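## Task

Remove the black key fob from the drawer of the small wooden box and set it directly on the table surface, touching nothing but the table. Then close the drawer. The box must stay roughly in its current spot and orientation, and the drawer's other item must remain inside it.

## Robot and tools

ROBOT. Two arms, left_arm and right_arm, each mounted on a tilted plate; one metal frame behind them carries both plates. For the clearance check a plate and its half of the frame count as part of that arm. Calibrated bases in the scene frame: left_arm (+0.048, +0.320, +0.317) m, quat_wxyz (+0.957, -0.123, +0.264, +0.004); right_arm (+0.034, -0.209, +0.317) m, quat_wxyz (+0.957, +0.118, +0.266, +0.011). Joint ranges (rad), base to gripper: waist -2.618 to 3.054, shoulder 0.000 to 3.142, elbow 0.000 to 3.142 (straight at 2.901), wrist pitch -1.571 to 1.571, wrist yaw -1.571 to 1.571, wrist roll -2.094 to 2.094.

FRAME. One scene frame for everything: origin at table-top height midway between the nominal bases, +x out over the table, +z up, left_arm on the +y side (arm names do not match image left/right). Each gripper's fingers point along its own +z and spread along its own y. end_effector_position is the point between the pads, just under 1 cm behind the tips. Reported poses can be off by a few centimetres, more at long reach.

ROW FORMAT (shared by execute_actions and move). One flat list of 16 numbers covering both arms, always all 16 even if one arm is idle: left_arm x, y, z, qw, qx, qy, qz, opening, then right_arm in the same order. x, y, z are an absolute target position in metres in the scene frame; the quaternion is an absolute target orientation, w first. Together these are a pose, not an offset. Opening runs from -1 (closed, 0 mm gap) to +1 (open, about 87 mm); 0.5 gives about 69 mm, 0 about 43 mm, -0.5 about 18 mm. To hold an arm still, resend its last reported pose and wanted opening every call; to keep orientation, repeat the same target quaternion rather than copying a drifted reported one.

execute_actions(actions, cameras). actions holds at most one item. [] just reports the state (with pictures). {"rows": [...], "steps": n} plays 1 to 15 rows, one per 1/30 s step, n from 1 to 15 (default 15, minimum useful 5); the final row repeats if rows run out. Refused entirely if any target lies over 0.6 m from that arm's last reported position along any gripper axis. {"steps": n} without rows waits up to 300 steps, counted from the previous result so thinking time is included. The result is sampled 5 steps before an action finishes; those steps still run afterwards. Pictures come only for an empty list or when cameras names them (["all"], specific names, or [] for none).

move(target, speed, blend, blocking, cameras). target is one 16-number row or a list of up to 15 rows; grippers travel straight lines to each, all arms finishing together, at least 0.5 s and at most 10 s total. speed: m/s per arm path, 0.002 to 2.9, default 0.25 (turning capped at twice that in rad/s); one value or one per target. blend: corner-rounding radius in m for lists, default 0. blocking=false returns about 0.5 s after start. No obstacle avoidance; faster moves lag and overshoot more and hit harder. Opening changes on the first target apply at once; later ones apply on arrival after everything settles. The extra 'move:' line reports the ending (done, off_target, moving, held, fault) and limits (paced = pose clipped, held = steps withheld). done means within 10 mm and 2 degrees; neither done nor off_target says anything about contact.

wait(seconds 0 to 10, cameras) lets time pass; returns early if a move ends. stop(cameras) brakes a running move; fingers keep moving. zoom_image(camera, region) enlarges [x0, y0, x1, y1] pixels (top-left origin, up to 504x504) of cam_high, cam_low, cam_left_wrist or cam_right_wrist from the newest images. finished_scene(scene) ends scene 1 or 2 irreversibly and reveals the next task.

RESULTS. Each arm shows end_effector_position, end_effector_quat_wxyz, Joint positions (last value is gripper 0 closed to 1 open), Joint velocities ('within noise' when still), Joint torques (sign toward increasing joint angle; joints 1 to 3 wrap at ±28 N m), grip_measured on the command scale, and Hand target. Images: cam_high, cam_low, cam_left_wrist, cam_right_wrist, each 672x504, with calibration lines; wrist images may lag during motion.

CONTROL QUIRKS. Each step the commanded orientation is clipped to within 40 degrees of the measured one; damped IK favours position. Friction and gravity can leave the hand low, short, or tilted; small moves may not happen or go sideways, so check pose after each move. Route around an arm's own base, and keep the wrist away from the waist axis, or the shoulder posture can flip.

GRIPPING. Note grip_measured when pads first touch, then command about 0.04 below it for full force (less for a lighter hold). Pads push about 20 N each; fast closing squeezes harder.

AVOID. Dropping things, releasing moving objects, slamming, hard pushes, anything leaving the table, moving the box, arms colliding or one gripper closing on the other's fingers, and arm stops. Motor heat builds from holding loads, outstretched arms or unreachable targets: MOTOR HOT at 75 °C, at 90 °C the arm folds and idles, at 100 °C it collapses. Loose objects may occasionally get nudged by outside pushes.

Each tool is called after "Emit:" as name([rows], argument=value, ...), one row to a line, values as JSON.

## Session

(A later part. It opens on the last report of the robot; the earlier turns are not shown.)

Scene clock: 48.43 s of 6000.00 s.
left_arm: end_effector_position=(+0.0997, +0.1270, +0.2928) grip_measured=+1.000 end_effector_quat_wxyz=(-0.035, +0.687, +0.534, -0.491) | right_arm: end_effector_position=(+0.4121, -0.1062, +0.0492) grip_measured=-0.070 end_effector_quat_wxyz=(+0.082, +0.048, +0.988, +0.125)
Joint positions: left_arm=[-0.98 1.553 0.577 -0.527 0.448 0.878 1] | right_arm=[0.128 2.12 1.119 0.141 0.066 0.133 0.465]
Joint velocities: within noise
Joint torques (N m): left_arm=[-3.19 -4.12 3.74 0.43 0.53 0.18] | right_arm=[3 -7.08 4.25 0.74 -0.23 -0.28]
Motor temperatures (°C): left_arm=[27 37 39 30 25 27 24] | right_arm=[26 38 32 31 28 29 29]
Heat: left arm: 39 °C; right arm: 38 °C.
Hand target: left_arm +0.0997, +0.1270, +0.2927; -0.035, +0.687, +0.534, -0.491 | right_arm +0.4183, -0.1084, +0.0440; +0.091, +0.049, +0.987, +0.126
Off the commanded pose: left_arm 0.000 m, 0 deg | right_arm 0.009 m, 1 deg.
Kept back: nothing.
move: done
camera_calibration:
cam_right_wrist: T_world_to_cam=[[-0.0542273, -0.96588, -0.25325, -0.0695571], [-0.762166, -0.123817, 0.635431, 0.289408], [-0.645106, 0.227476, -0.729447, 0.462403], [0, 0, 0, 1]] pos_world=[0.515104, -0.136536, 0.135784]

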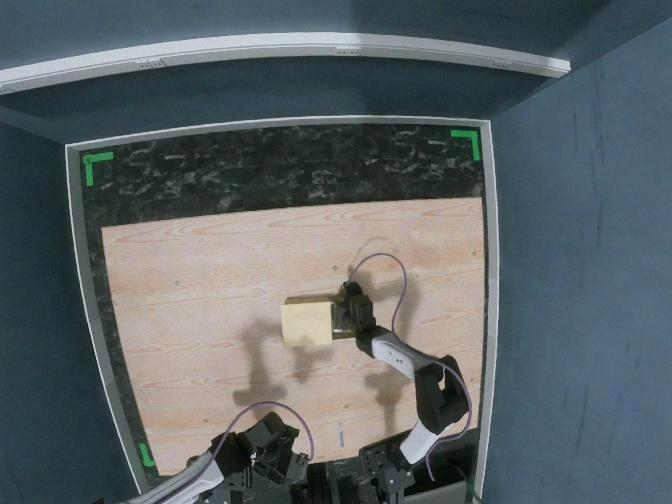

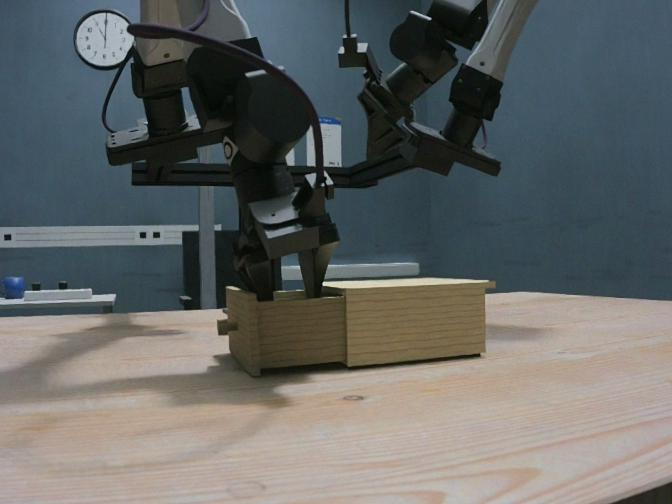

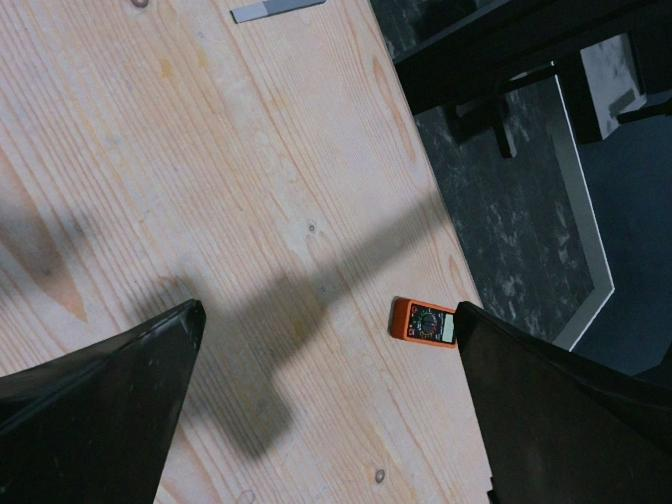

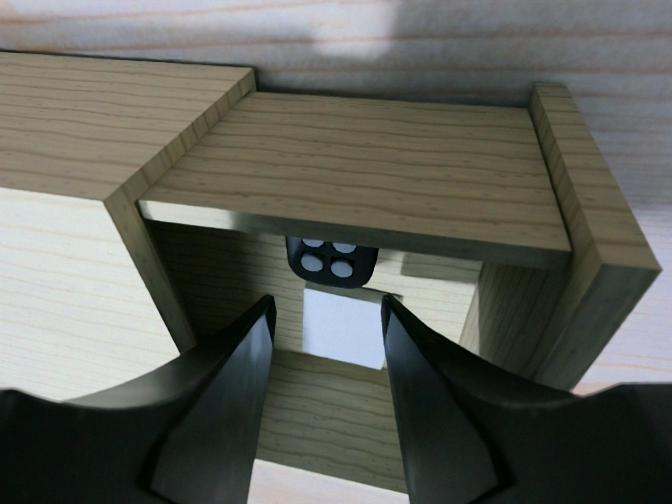

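Emit:
move(target=[0.0997, 0.1270, 0.2928, -0.035, 0.687, 0.534, -0.491, 1.0, 0.4224, -0.1033, 0.0195, 0.0913, 0.0493, 0.9865, 0.1266, -0.07], speed=0.06)

Scene clock: 49.73 s of 6000.00 s.
left_arm: end_effector_position=(+0.0997, +0.1270, +0.2928) grip_measured=+1.000 end_effector_quat_wxyz=(-0.035, +0.687, +0.534, -0.491) | right_arm: end_effector_position=(+0.4153, -0.1021, +0.0302) grip_measured=-0.070 end_effector_quat_wxyz=(+0.079, +0.046, +0.988, +0.126)
Joint positions: left_arm=[-0.98 1.553 0.577 -0.527 0.448 0.878 1] | right_arm=[0.122 2.197 1.18 0.15 0.058 0.126 0.465]
Joint velocities: within noise
Joint torques (N m): left_arm=[-3.22 -4.12 3.77 0.42 0.54 0.19] | right_arm=[2.92 -5.98 4.77 0.88 -0.18 -0.22]
Motor temperatures (°C): left_arm=[27 37 39 30 25 27 23] | right_arm=[26 38 32 31 28 29 29]
Heat: left arm: 39 °C; right arm: 38 °C.
Hand target: left_arm +0.0997, +0.1270, +0.2927; -0.035, +0.687, +0.534, -0.491 | right_arm +0.4220, -0.1037, +0.0201; +0.091, +0.049, +0.987, +0.126
Off the commanded pose: left_arm 0.000 m, 0 deg | right_arm 0.013 m, 1 deg.
Kept back: nothing.
move: off_target (right_arm)
camera_calibration:
cam_right_wrist: T_world_to_cam=[[-0.0508567, -0.965558, -0.25517, -0.071608], [-0.757573, -0.12919, 0.639838, 0.30179], [-0.650766, 0.22585, -0.724911, 0.451617], [0, 0, 0, 1]] pos_world=[0.518883, -0.132151, 0.116013]

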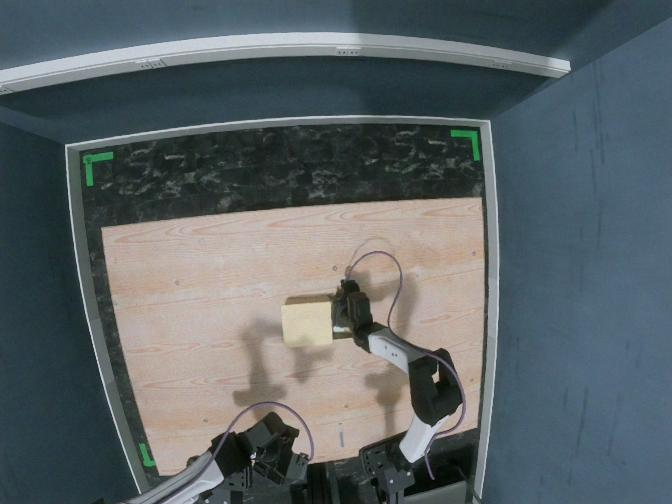

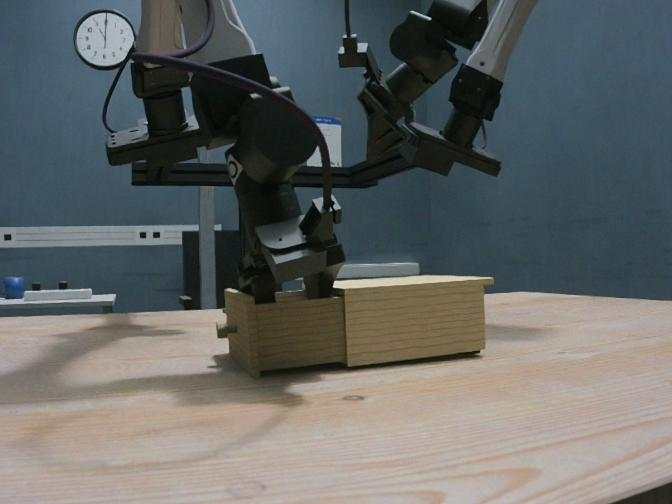

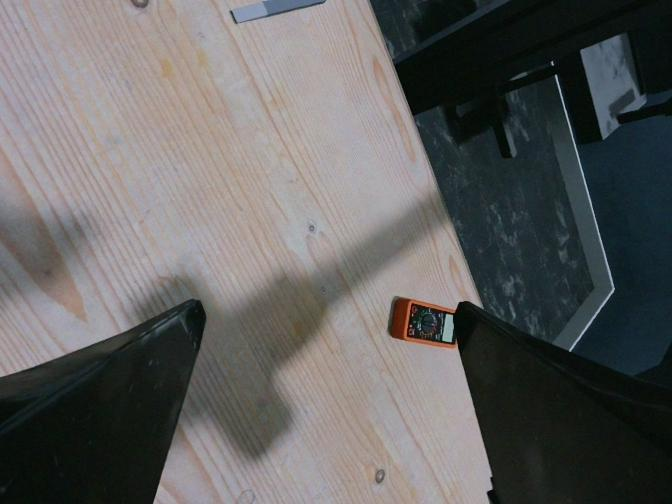

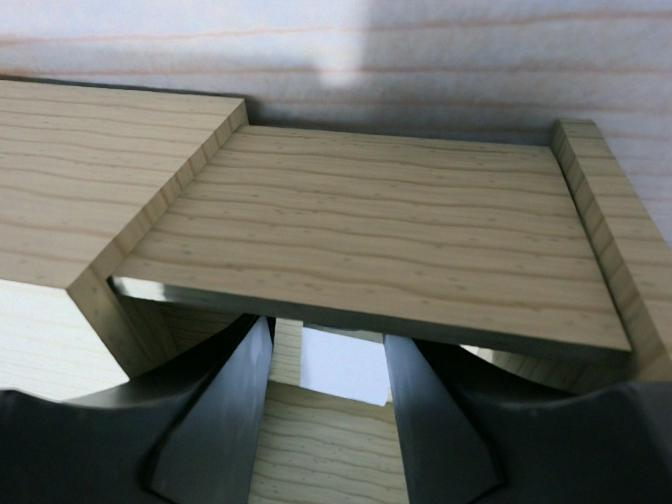

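Emit:
zoom_image(camera="cam_right_wrist", region=[80, 250, 640, 504])

Emit:
zoom_image(camera="cam_low", region=[210, 190, 370, 390])

Region (80, 250, 640, 504) is 560x254 pixels. A region can be at most 504 by 504 pixels.

Scaled by 2.520 from the camera's 672x504 image, which has a finer 960x720 frame.

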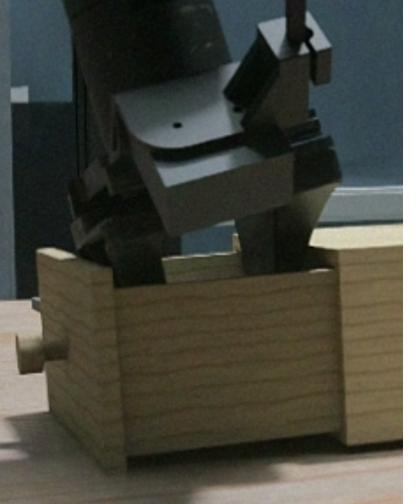

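Emit:
zoom_image(camera="cam_right_wrist", region=[80, 250, 400, 504])

Emit:
zoom_image(camera="cam_right_wrist", region=[340, 250, 672, 504])

Scaled by 1.575 from the camera's 672x504 image, which has a finer 960x720 frame.

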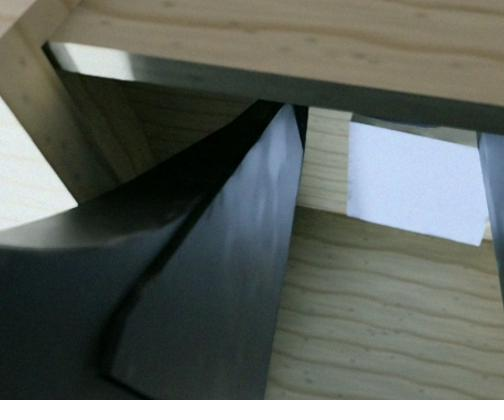

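Scaled by 1.518 from the camera's 672x504 image, which has a finer 960x720 frame.

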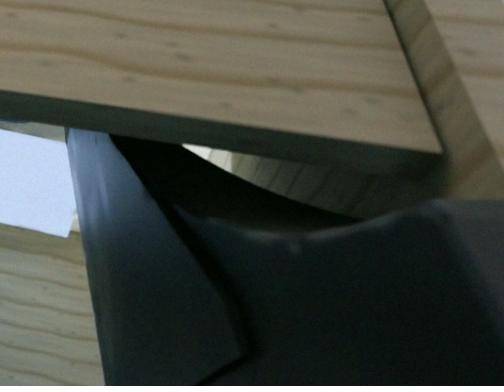

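Emit:
move(target=[0.0997, 0.1270, 0.2928, -0.035, 0.687, 0.534, -0.491, 1.0, 0.4224, -0.1033, 0.0195, 0.0913, 0.0493, 0.9865, 0.1266, -0.25], speed=0.06)

Scene clock: 51.03 s of 6000.00 s.
left_arm: end_effector_position=(+0.0997, +0.1270, +0.2928) grip_measured=+1.000 end_effector_quat_wxyz=(-0.035, +0.687, +0.534, -0.491) | right_arm: end_effector_position=(+0.4158, -0.1020, +0.0299) grip_measured=-0.197 end_effector_quat_wxyz=(+0.080, +0.046, +0.988, +0.126)
Joint positions: left_arm=[-0.98 1.553 0.577 -0.527 0.448 0.878 1] | right_arm=[0.122 2.198 1.181 0.151 0.058 0.126 0.401]
Joint velocities: within noise
Joint torques (N m): left_arm=[-3.22 -4.05 3.77 0.43 0.53 0.18] | right_arm=[2.88 -6.04 4.68 0.9 -0.18 -0.25]
Motor temperatures (°C): left_arm=[27 37 39 30 25 27 23] | right_arm=[26 38 32 31 28 29 29]
Heat: left arm: 39 °C; right arm: 38 °C.
Hand target: left_arm +0.0997, +0.1270, +0.2927; -0.035, +0.687, +0.534, -0.491 | right_arm +0.4220, -0.1036, +0.0201; +0.091, +0.049, +0.987, +0.126
Off the commanded pose: left_arm 0.000 m, 0 deg | right_arm 0.012 m, 1 deg.
Kept back: nothing.
move: off_target (right_arm)
camera_calibration:
cam_right_wrist: T_world_to_cam=[[-0.0503733, -0.965458, -0.255645, -0.0717003], [-0.758311, -0.129605, 0.63888, 0.302612], [-0.649944, 0.226041, -0.725588, 0.451457], [0, 0, 0, 1]] pos_world=[0.519284, -0.132051, 0.115909]

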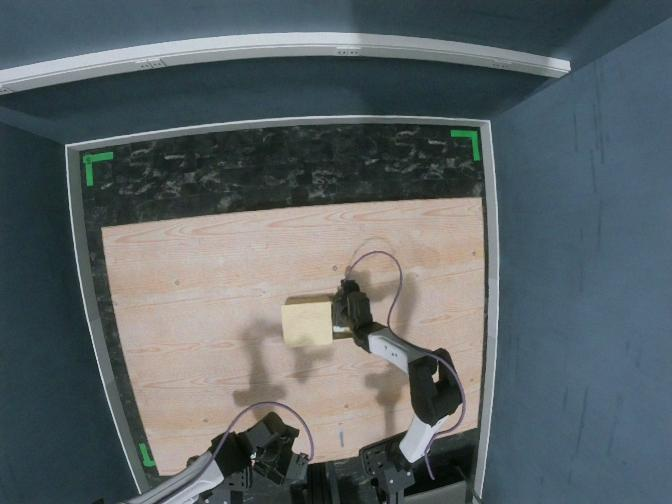

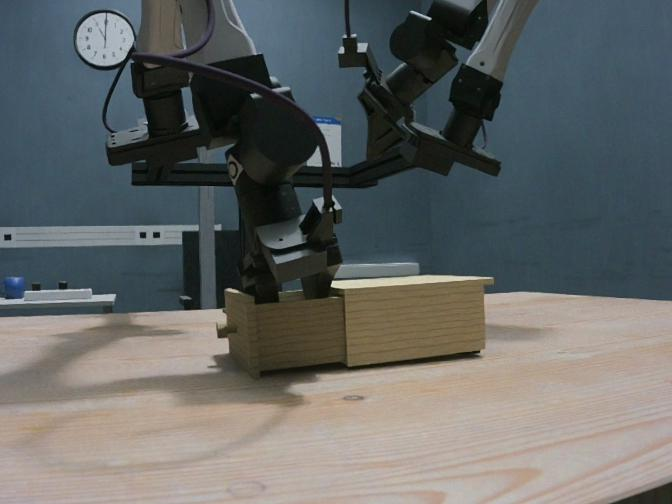

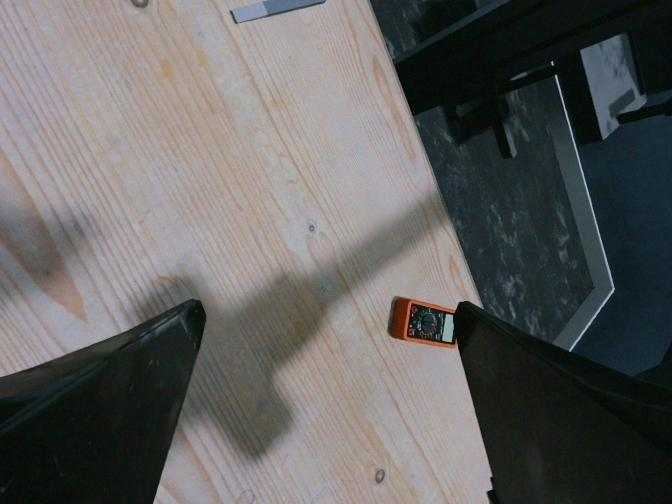

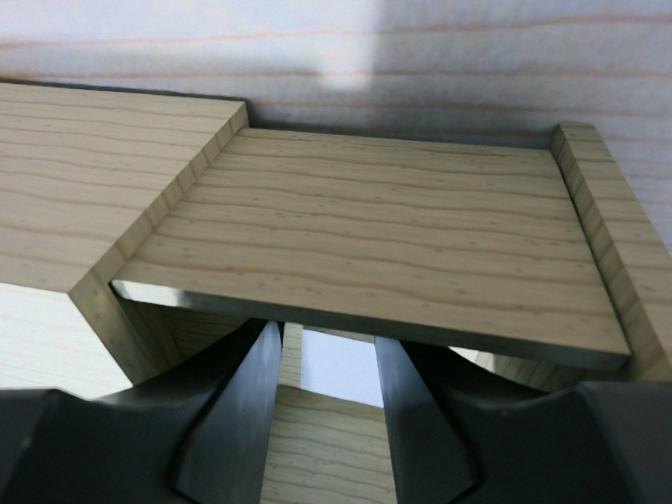

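Emit:
move(target=[0.0997, 0.1270, 0.2928, -0.035, 0.687, 0.534, -0.491, 1.0, 0.4184, -0.110, 0.0537, 0.0913, 0.0493, 0.9865, 0.1266, -0.25], speed=0.08)

Scene clock: 52.13 s of 6000.00 s.
left_arm: end_effector_position=(+0.0997, +0.1270, +0.2928) grip_measured=+1.000 end_effector_quat_wxyz=(-0.035, +0.687, +0.534, -0.491) | right_arm: end_effector_position=(+0.4029, -0.1059, +0.0399) grip_measured=-0.197 end_effector_quat_wxyz=(+0.071, +0.045, +0.989, +0.126)
Joint positions: left_arm=[-0.98 1.553 0.577 -0.527 0.448 0.878 1] | right_arm=[0.122 2.15 1.12 0.147 0.058 0.126 0.401]
Joint velocities: within noise
Joint torques (N m): left_arm=[-3.19 -4.07 3.77 0.44 0.53 0.18] | right_arm=[3.74 -12.08 2.25 0.46 -0.11 -0.12]
Motor temperatures (°C): left_arm=[27 37 39 30 25 27 23] | right_arm=[26 38 32 31 28 29 29]
Heat: left arm: 39 °C; right arm: 38 °C.
Hand target: left_arm +0.0997, +0.1270, +0.2927; -0.035, +0.687, +0.534, -0.491 | right_arm +0.4182, -0.1099, +0.0532; +0.091, +0.049, +0.987, +0.127
Off the commanded pose: left_arm 0.000 m, 0 deg | right_arm 0.021 m, 2 deg.
Kept back: nothing.
move: off_target (right_arm)
camera_calibration:
cam_right_wrist: T_world_to_cam=[[-0.0498145, -0.96598, -0.253774, -0.0738558], [-0.747103, -0.13259, 0.651351, 0.280675], [-0.662839, 0.222042, -0.715081, 0.455515], [0, 0, 0, 1]] pos_world=[0.507947, -0.135272, 0.12417]

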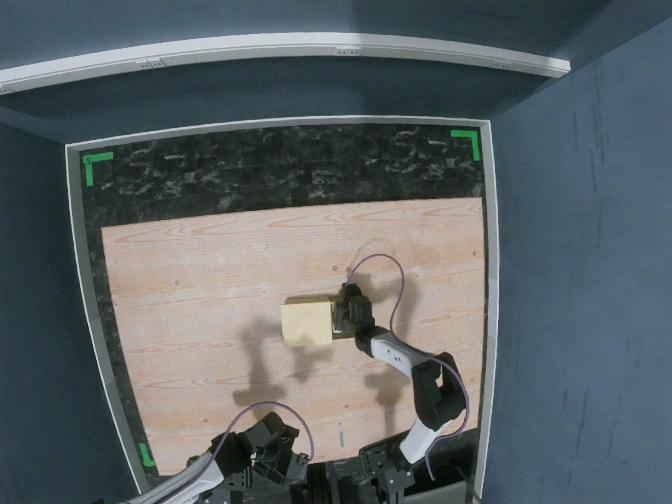

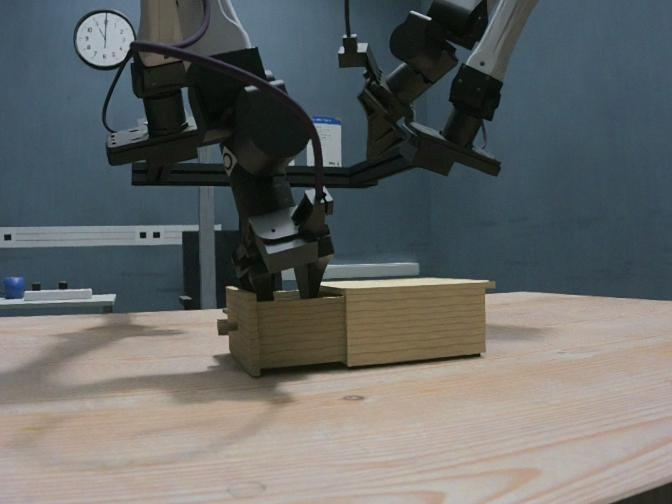

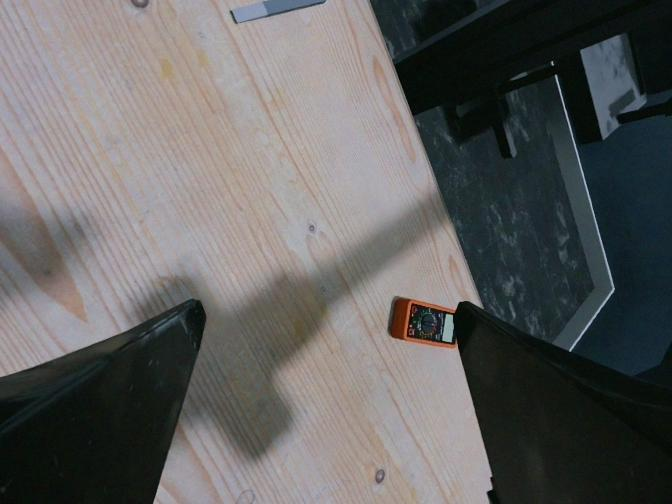

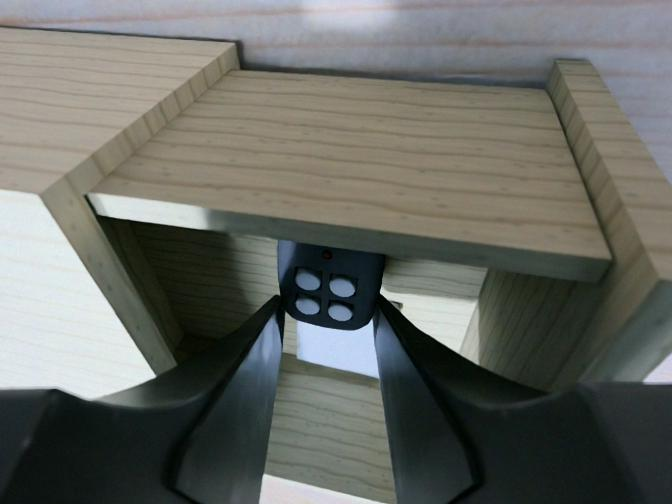

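Emit:
move([
  [0.0997, 0.1270, 0.2928, -0.035, 0.687, 0.534, -0.491, 1.0, 0.417, -0.118, 0.12, 0.0913, 0.0493, 0.9865, 0.1266, -0.25],
  [0.0997, 0.1270, 0.2928, -0.035, 0.687, 0.534, -0.491, 1.0, 0.46, -0.24, 0.125, 0.0913, 0.0493, 0.9865, 0.1266, -0.25],
  [0.0997, 0.1270, 0.2928, -0.035, 0.687, 0.534, -0.491, 1.0, 0.465, -0.265, 0.06, 0.0913, 0.0493, 0.9865, 0.1266, -0.25],
], speed=[0.12, 0.2, 0.15], blend=[0.02, 0.03, 0])

Scene clock: 57.07 s of 6000.00 s.
left_arm: end_effector_position=(+0.0997, +0.1270, +0.2928) grip_measured=+1.000 end_effector_quat_wxyz=(-0.035, +0.687, +0.534, -0.491) | right_arm: end_effector_position=(+0.4564, -0.2626, +0.0629) grip_measured=-0.197 end_effector_quat_wxyz=(+0.078, +0.053, +0.988, +0.124)
Joint positions: left_arm=[-0.98 1.553 0.577 -0.527 0.448 0.878 1] | right_arm=[-0.236 2.057 1.356 -0.182 -0.167 -0.135 0.401]
Joint velocities: within noise
Joint torques (N m): left_arm=[-3.22 -4.1 3.75 0.42 0.53 0.17] | right_arm=[1.24 -8.68 6.15 0.57 -0.3 -0.3]
Motor temperatures (°C): left_arm=[27 37 39 30 25 27 23] | right_arm=[26 39 32 31 28 29 29]
Heat: left arm: 39 °C; right arm: 39 °C.
Hand target: left_arm +0.0997, +0.1270, +0.2927; -0.035, +0.687, +0.534, -0.491 | right_arm +0.4647, -0.2650, +0.0602; +0.091, +0.049, +0.987, +0.126
Off the commanded pose: left_arm 0.000 m, 0 deg | right_arm 0.009 m, 2 deg.
Kept back: nothing.
move: done
camera_calibration:
cam_right_wrist: T_world_to_cam=[[-0.065356, -0.96547, -0.252184, -0.20961], [-0.75687, -0.116734, 0.643057, 0.293972], [-0.65029, 0.232898, -0.723105, 0.539924], [0, 0, 0, 1]] pos_world=[0.559907, -0.293803, 0.148521]

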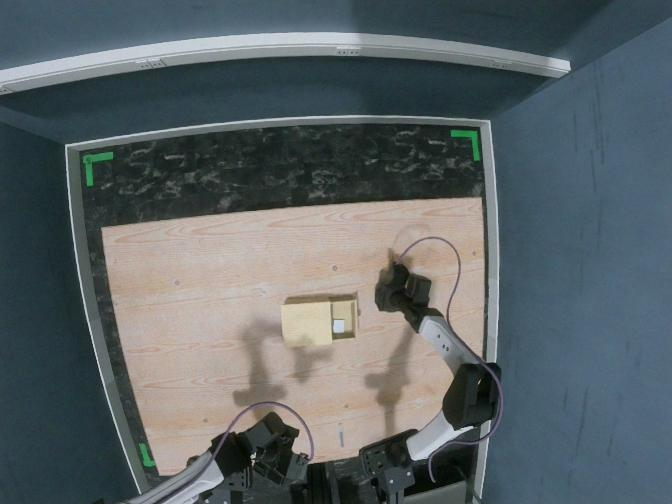

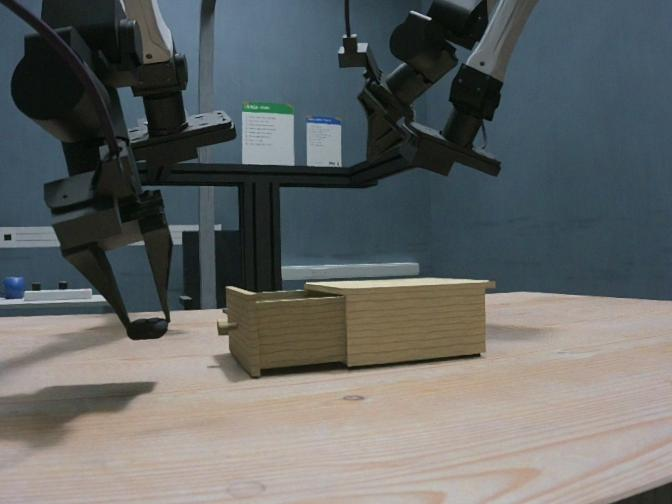

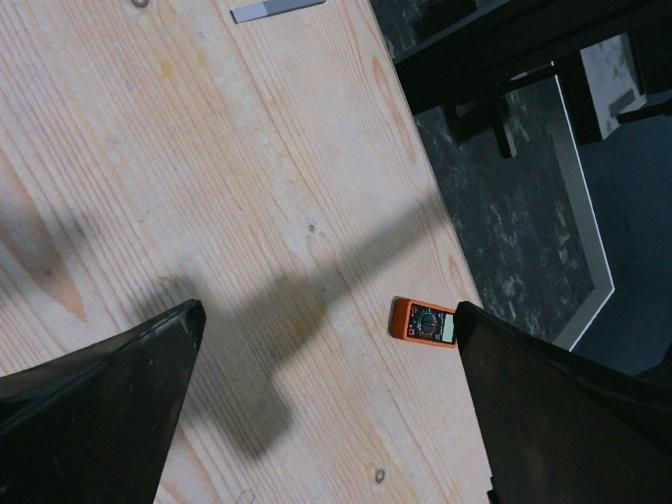

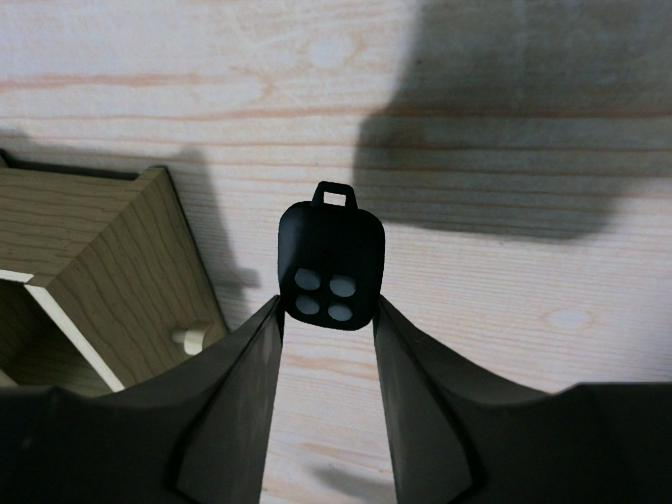

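Emit:
zoom_image(camera="cam_low", region=[90, 270, 250, 390])

Emit:
zoom_image(camera="cam_high", region=[270, 270, 450, 370])

Scaled by 3.150 from the camera's 672x504 image, which has a finer 960x720 frame.

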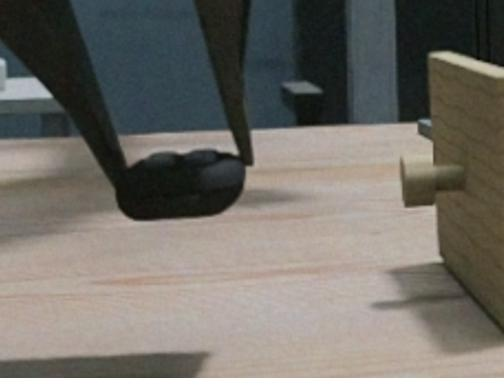

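Scaled by 2.800 from the camera's 672x504 image, which has a finer 960x720 frame.

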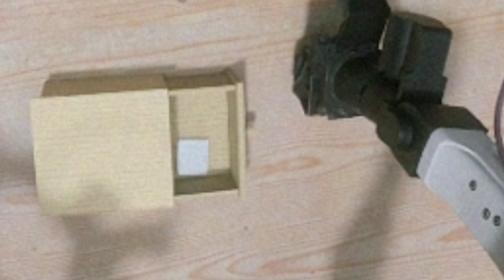

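Emit:
move([
  [0.0997, 0.1270, 0.2928, -0.035, 0.687, 0.534, -0.491, 1.0, 0.466, -0.265, 0.035, 0.0913, 0.0493, 0.9865, 0.1266, -0.25],
  [0.0997, 0.1270, 0.2928, -0.035, 0.687, 0.534, -0.491, 1.0, 0.466, -0.265, 0.020, 0.0913, 0.0493, 0.9865, 0.1266, -0.25],
], speed=[0.1, 0.04], cameras=["cam_low", "cam_right_wrist"])

Scene clock: 58.60 s of 6000.00 s.
left_arm: end_effector_position=(+0.0997, +0.1270, +0.2928) grip_measured=+1.000 end_effector_quat_wxyz=(-0.035, +0.687, +0.534, -0.491) | right_arm: end_effector_position=(+0.4589, -0.2613, +0.0255) grip_measured=-0.197 end_effector_quat_wxyz=(+0.079, +0.052, +0.988, +0.125)
Joint positions: left_arm=[-0.98 1.553 0.577 -0.527 0.448 0.878 1] | right_arm=[-0.242 2.185 1.428 -0.126 -0.173 -0.142 0.401]
Joint velocities: within noise
Joint torques (N m): left_arm=[-3.22 -4.12 3.77 0.42 0.53 0.17] | right_arm=[0.85 -8.29 5.9 0.59 -0.29 -0.28]
Motor temperatures (°C): left_arm=[27 37 39 30 25 27 23] | right_arm=[26 39 32 31 28 29 29]
Heat: left arm: 39 °C; right arm: 39 °C.
Hand target: left_arm +0.0997, +0.1270, +0.2927; -0.035, +0.687, +0.534, -0.491 | right_arm +0.4657, -0.2651, +0.0203; +0.091, +0.049, +0.987, +0.126
Off the commanded pose: left_arm 0.000 m, 0 deg | right_arm 0.010 m, 1 deg.
Kept back: nothing.
move: done
camera_calibration:
cam_right_wrist: T_world_to_cam=[[-0.062207, -0.965202, -0.253998, -0.219007], [-0.757832, -0.119928, 0.641333, 0.319736], [-0.649478, 0.232383, -0.724001, 0.513677], [0, 0, 0, 1]] pos_world=[0.562304, -0.29241, 0.111217]
Images, in order (width x height): cam_low 672x504, cam_right_wrist 672x504.

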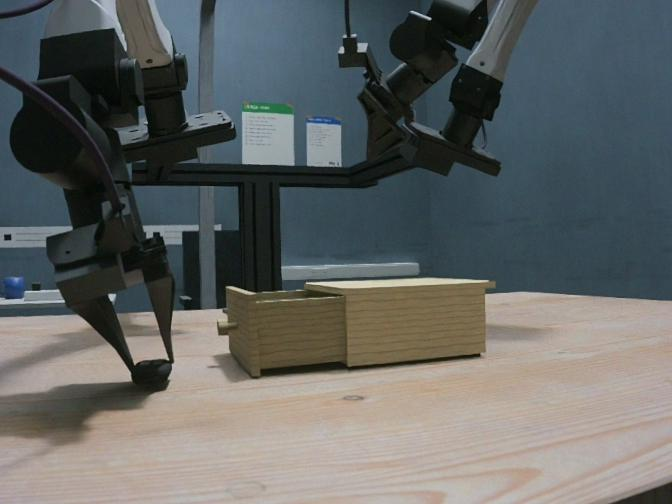

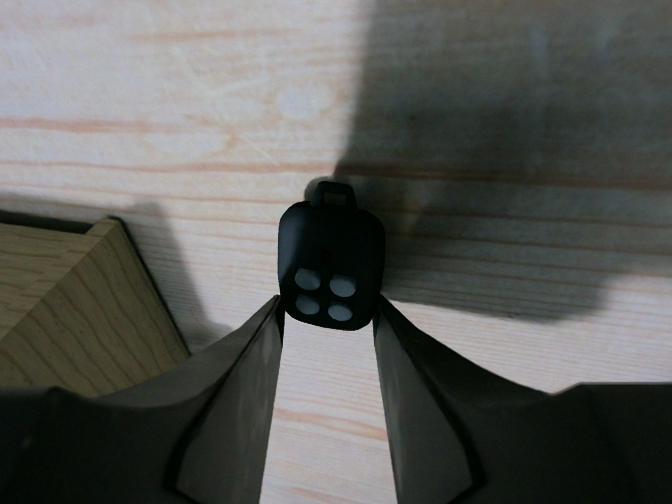

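Emit:
zoom_image(camera="cam_low", region=[90, 320, 220, 420])

Emit:
zoom_image(camera="cam_right_wrist", region=[240, 150, 440, 360])

Scaled by 3.877 from the camera's 672x504 image, which has a finer 960x720 frame.

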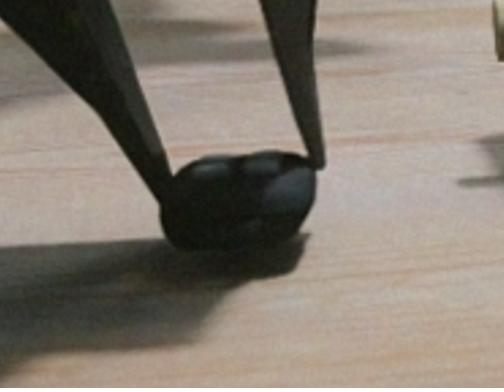

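Scaled by 2.400 from the camera's 672x504 image, which has a finer 960x720 frame.

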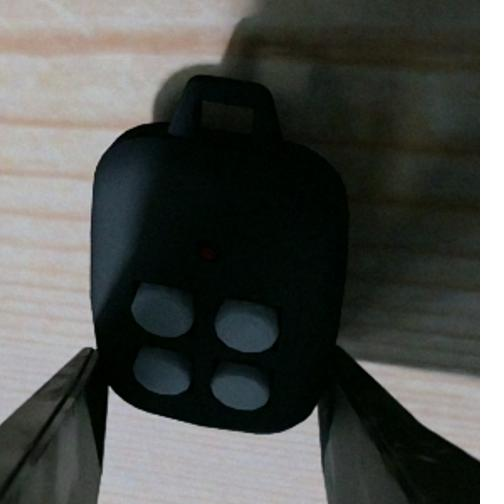

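Emit:
move(target=[0.0997, 0.1270, 0.2928, -0.035, 0.687, 0.534, -0.491, 1.0, 0.466, -0.265, 0.010, 0.0913, 0.0493, 0.9865, 0.1266, -0.25], speed=0.04, cameras=["cam_low", "cam_right_wrist"])

Scene clock: 59.63 s of 6000.00 s.
left_arm: end_effector_position=(+0.0997, +0.1270, +0.2928) grip_measured=+1.000 end_effector_quat_wxyz=(-0.035, +0.687, +0.534, -0.491) | right_arm: end_effector_position=(+0.4617, -0.2610, +0.0200) grip_measured=-0.198 end_effector_quat_wxyz=(+0.081, +0.051, +0.987, +0.126)
Joint positions: left_arm=[-0.98 1.553 0.577 -0.527 0.448 0.878 1] | right_arm=[-0.242 2.207 1.447 -0.119 -0.176 -0.143 0.401]
Joint velocities: within noise
Joint torques (N m): left_arm=[-3.21 -4.08 3.74 0.43 0.53 0.18] | right_arm=[0.72 -7.45 5.85 0.65 -0.31 -0.31]
Motor temperatures (°C): left_arm=[27 37 39 30 25 27 23] | right_arm=[26 39 32 31 28 29 29]
Heat: left arm: 39 °C; right arm: 39 °C.
Hand target: left_arm +0.0997, +0.1270, +0.2927; -0.035, +0.687, +0.534, -0.491 | right_arm +0.4655, -0.2651, +0.0104; +0.091, +0.049, +0.987, +0.126
Off the commanded pose: left_arm 0.000 m, 0 deg | right_arm 0.012 m, 1 deg.
Kept back: nothing.
move: off_target (right_arm)
camera_calibration:
cam_right_wrist: T_world_to_cam=[[-0.0599422, -0.964946, -0.25551, -0.220887], [-0.761168, -0.121413, 0.637089, 0.326715], [-0.645779, 0.232675, -0.727208, 0.509875], [0, 0, 0, 1]] pos_world=[0.564711, -0.292112, 0.1062]
Images, in order (width x height): cam_low 672x504, cam_right_wrist 672x504.

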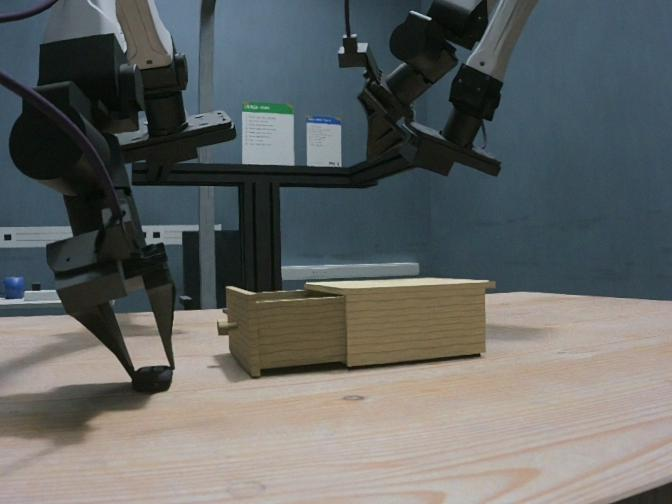

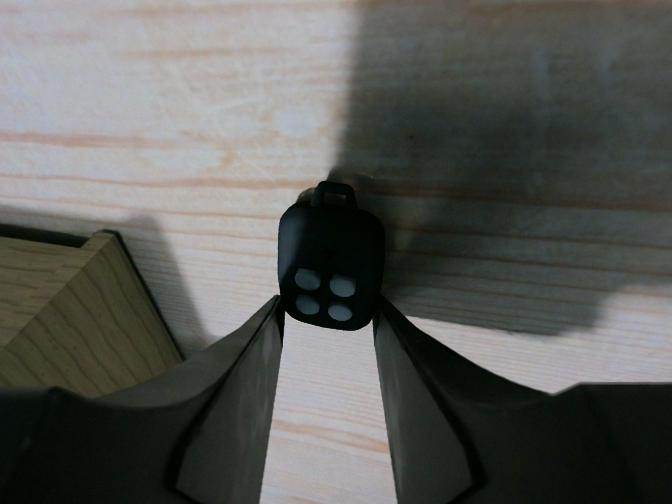

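Emit:
zoom_image(camera="cam_low", region=[90, 320, 220, 420])

Emit:
zoom_image(camera="cam_right_wrist", region=[240, 150, 440, 360])

Scaled by 3.877 from the camera's 672x504 image, which has a finer 960x720 frame.

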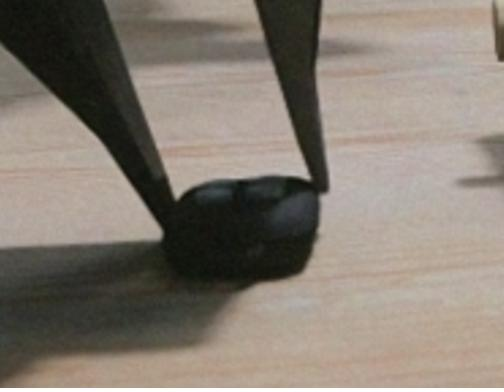

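Scaled by 2.400 from the camera's 672x504 image, which has a finer 960x720 frame.

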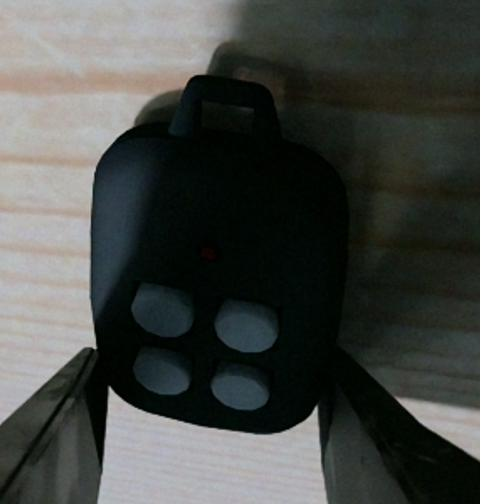

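Emit:
move([
  [0.0997, 0.1270, 0.2928, -0.035, 0.687, 0.534, -0.491, 1.0, 0.466, -0.265, 0.0165, 0.0913, 0.0493, 0.9865, 0.1266, 0.05],
  [0.0997, 0.1270, 0.2928, -0.035, 0.687, 0.534, -0.491, 1.0, 0.455, -0.284, 0.10, 0.0913, 0.0493, 0.9865, 0.1266, 0.05],
], speed=[0.05, 0.15])

Scene clock: 63.07 s of 6000.00 s.
left_arm: end_effector_position=(+0.0997, +0.1270, +0.2928) grip_measured=+1.000 end_effector_quat_wxyz=(-0.035, +0.687, +0.534, -0.491) | right_arm: end_effector_position=(+0.4478, -0.2779, +0.0871) grip_measured=+0.050 end_effector_quat_wxyz=(+0.076, +0.052, +0.987, +0.128)
Joint positions: left_arm=[-0.98 1.553 0.577 -0.527 0.448 0.878 1] | right_arm=[-0.275 1.969 1.312 -0.237 -0.199 -0.167 0.525]
Joint velocities: within noise
Joint torques (N m): left_arm=[-3.22 -4.03 3.79 0.42 0.53 0.18] | right_arm=[0.59 -12.56 3.78 0.32 -0.25 -0.28]
Motor temperatures (°C): left_arm=[27 37 39 30 25 27 23] | right_arm=[26 39 32 31 28 29 29]
Heat: left arm: 39 °C; right arm: 39 °C.
Hand target: left_arm +0.0997, +0.1270, +0.2927; -0.035, +0.687, +0.534, -0.491 | right_arm +0.4549, -0.2839, +0.0996; +0.091, +0.049, +0.987, +0.126
Off the commanded pose: left_arm 0.000 m, 0 deg | right_arm 0.016 m, 2 deg.
Kept back: nothing.
move: off_target (right_arm)
camera_calibration:
cam_right_wrist: T_world_to_cam=[[-0.0632603, -0.963434, -0.260372, -0.218458], [-0.754754, -0.124508, 0.644084, 0.26698], [-0.65295, 0.237262, -0.719279, 0.557487], [0, 0, 0, 1]] pos_world=[0.551696, -0.309499, 0.172151]

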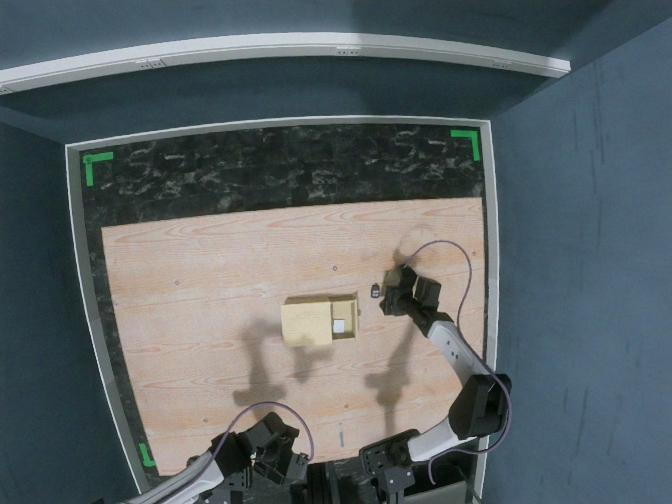

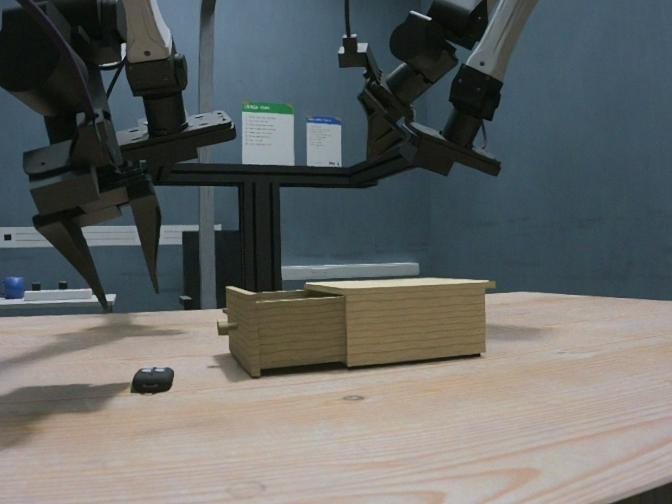

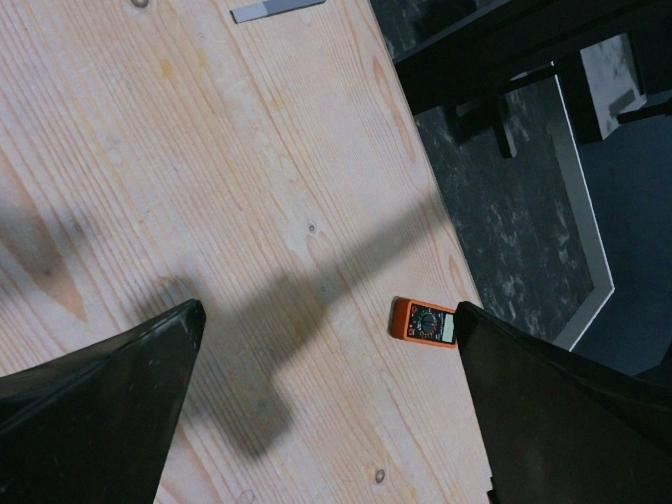

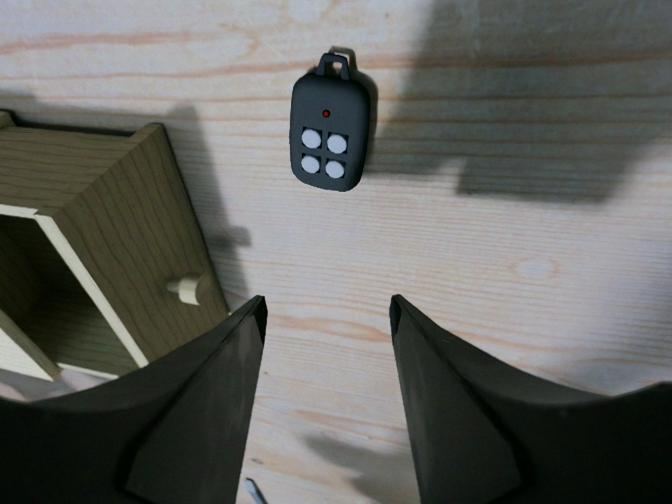

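Emit:
move([
  [0.0997, 0.1270, 0.2928, -0.035, 0.687, 0.534, -0.491, 1.0, 0.398, -0.225, 0.115, 0.0, 0.7337, 0.6794, 0.0, 0.05],
  [0.0997, 0.1270, 0.2928, -0.035, 0.687, 0.534, -0.491, 1.0, 0.396, -0.220, 0.045, 0.0, 0.7337, 0.6794, 0.0, 0.05],
], speed=[0.4, 0.2], blend=[0.01, 0])

Scene clock: 66.80 s of 6000.00 s.
left_arm: end_effector_position=(+0.0997, +0.1270, +0.2928) grip_measured=+1.000 end_effector_quat_wxyz=(-0.035, +0.687, +0.534, -0.491) | right_arm: end_effector_position=(+0.3925, -0.2154, +0.0498) grip_measured=+0.050 end_effector_quat_wxyz=(-0.010, +0.729, +0.684, +0.004)
Joint positions: left_arm=[-0.98 1.553 0.577 -0.527 0.448 0.878 1] | right_arm=[-0.159 2.003 1.007 -0.012 0.132 1.455 0.525]
Joint velocities: within noise
Joint torques (N m): left_arm=[-3.21 -4.04 3.77 0.44 0.54 0.18] | right_arm=[1.42 -6.75 3.02 0.28 0.21 -0.06]
Motor temperatures (°C): left_arm=[27 37 39 30 25 27 23] | right_arm=[26 40 31 31 28 29 29]
Heat: left arm: 39 °C; right arm: 40 °C.
Hand target: left_arm +0.0997, +0.1270, +0.2927; -0.035, +0.687, +0.534, -0.491 | right_arm +0.3958, -0.2201, +0.0452; +0.000, +0.734, +0.679, +0.000
Off the commanded pose: left_arm 0.000 m, 0 deg | right_arm 0.008 m, 1 deg.
Kept back: nothing.
move: done
camera_calibration:
cam_right_wrist: T_world_to_cam=[[-0.99907, 0.0425652, 0.00690982, 0.399161], [0.0319233, 0.622326, 0.782107, 0.102229], [0.0289903, 0.7816, -0.623106, 0.324488], [0, 0, 0, 1]] pos_world=[0.386119, -0.33423, 0.119478]

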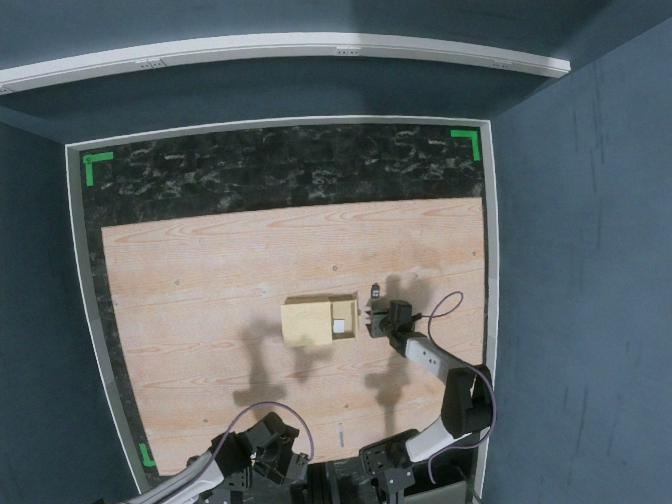

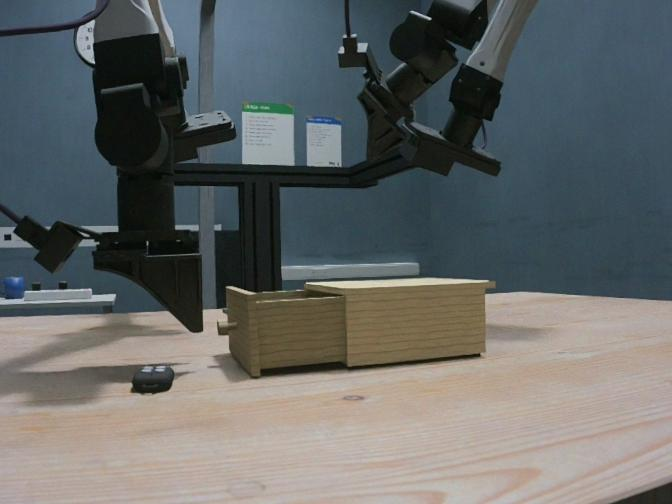

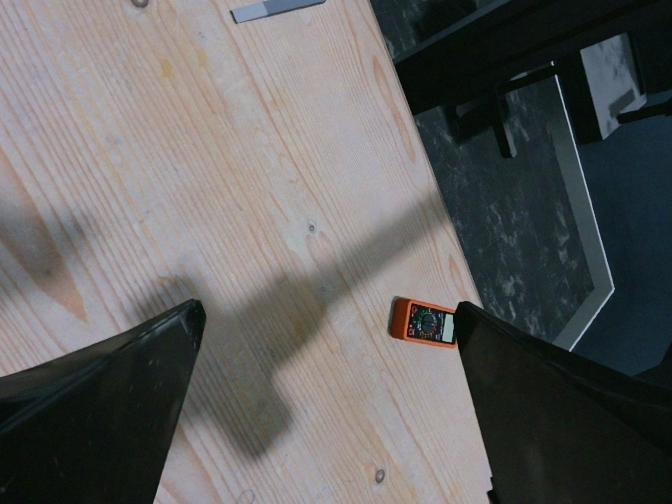

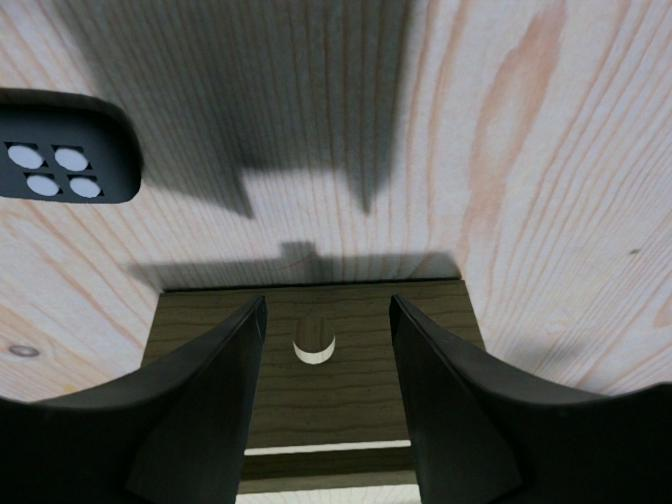

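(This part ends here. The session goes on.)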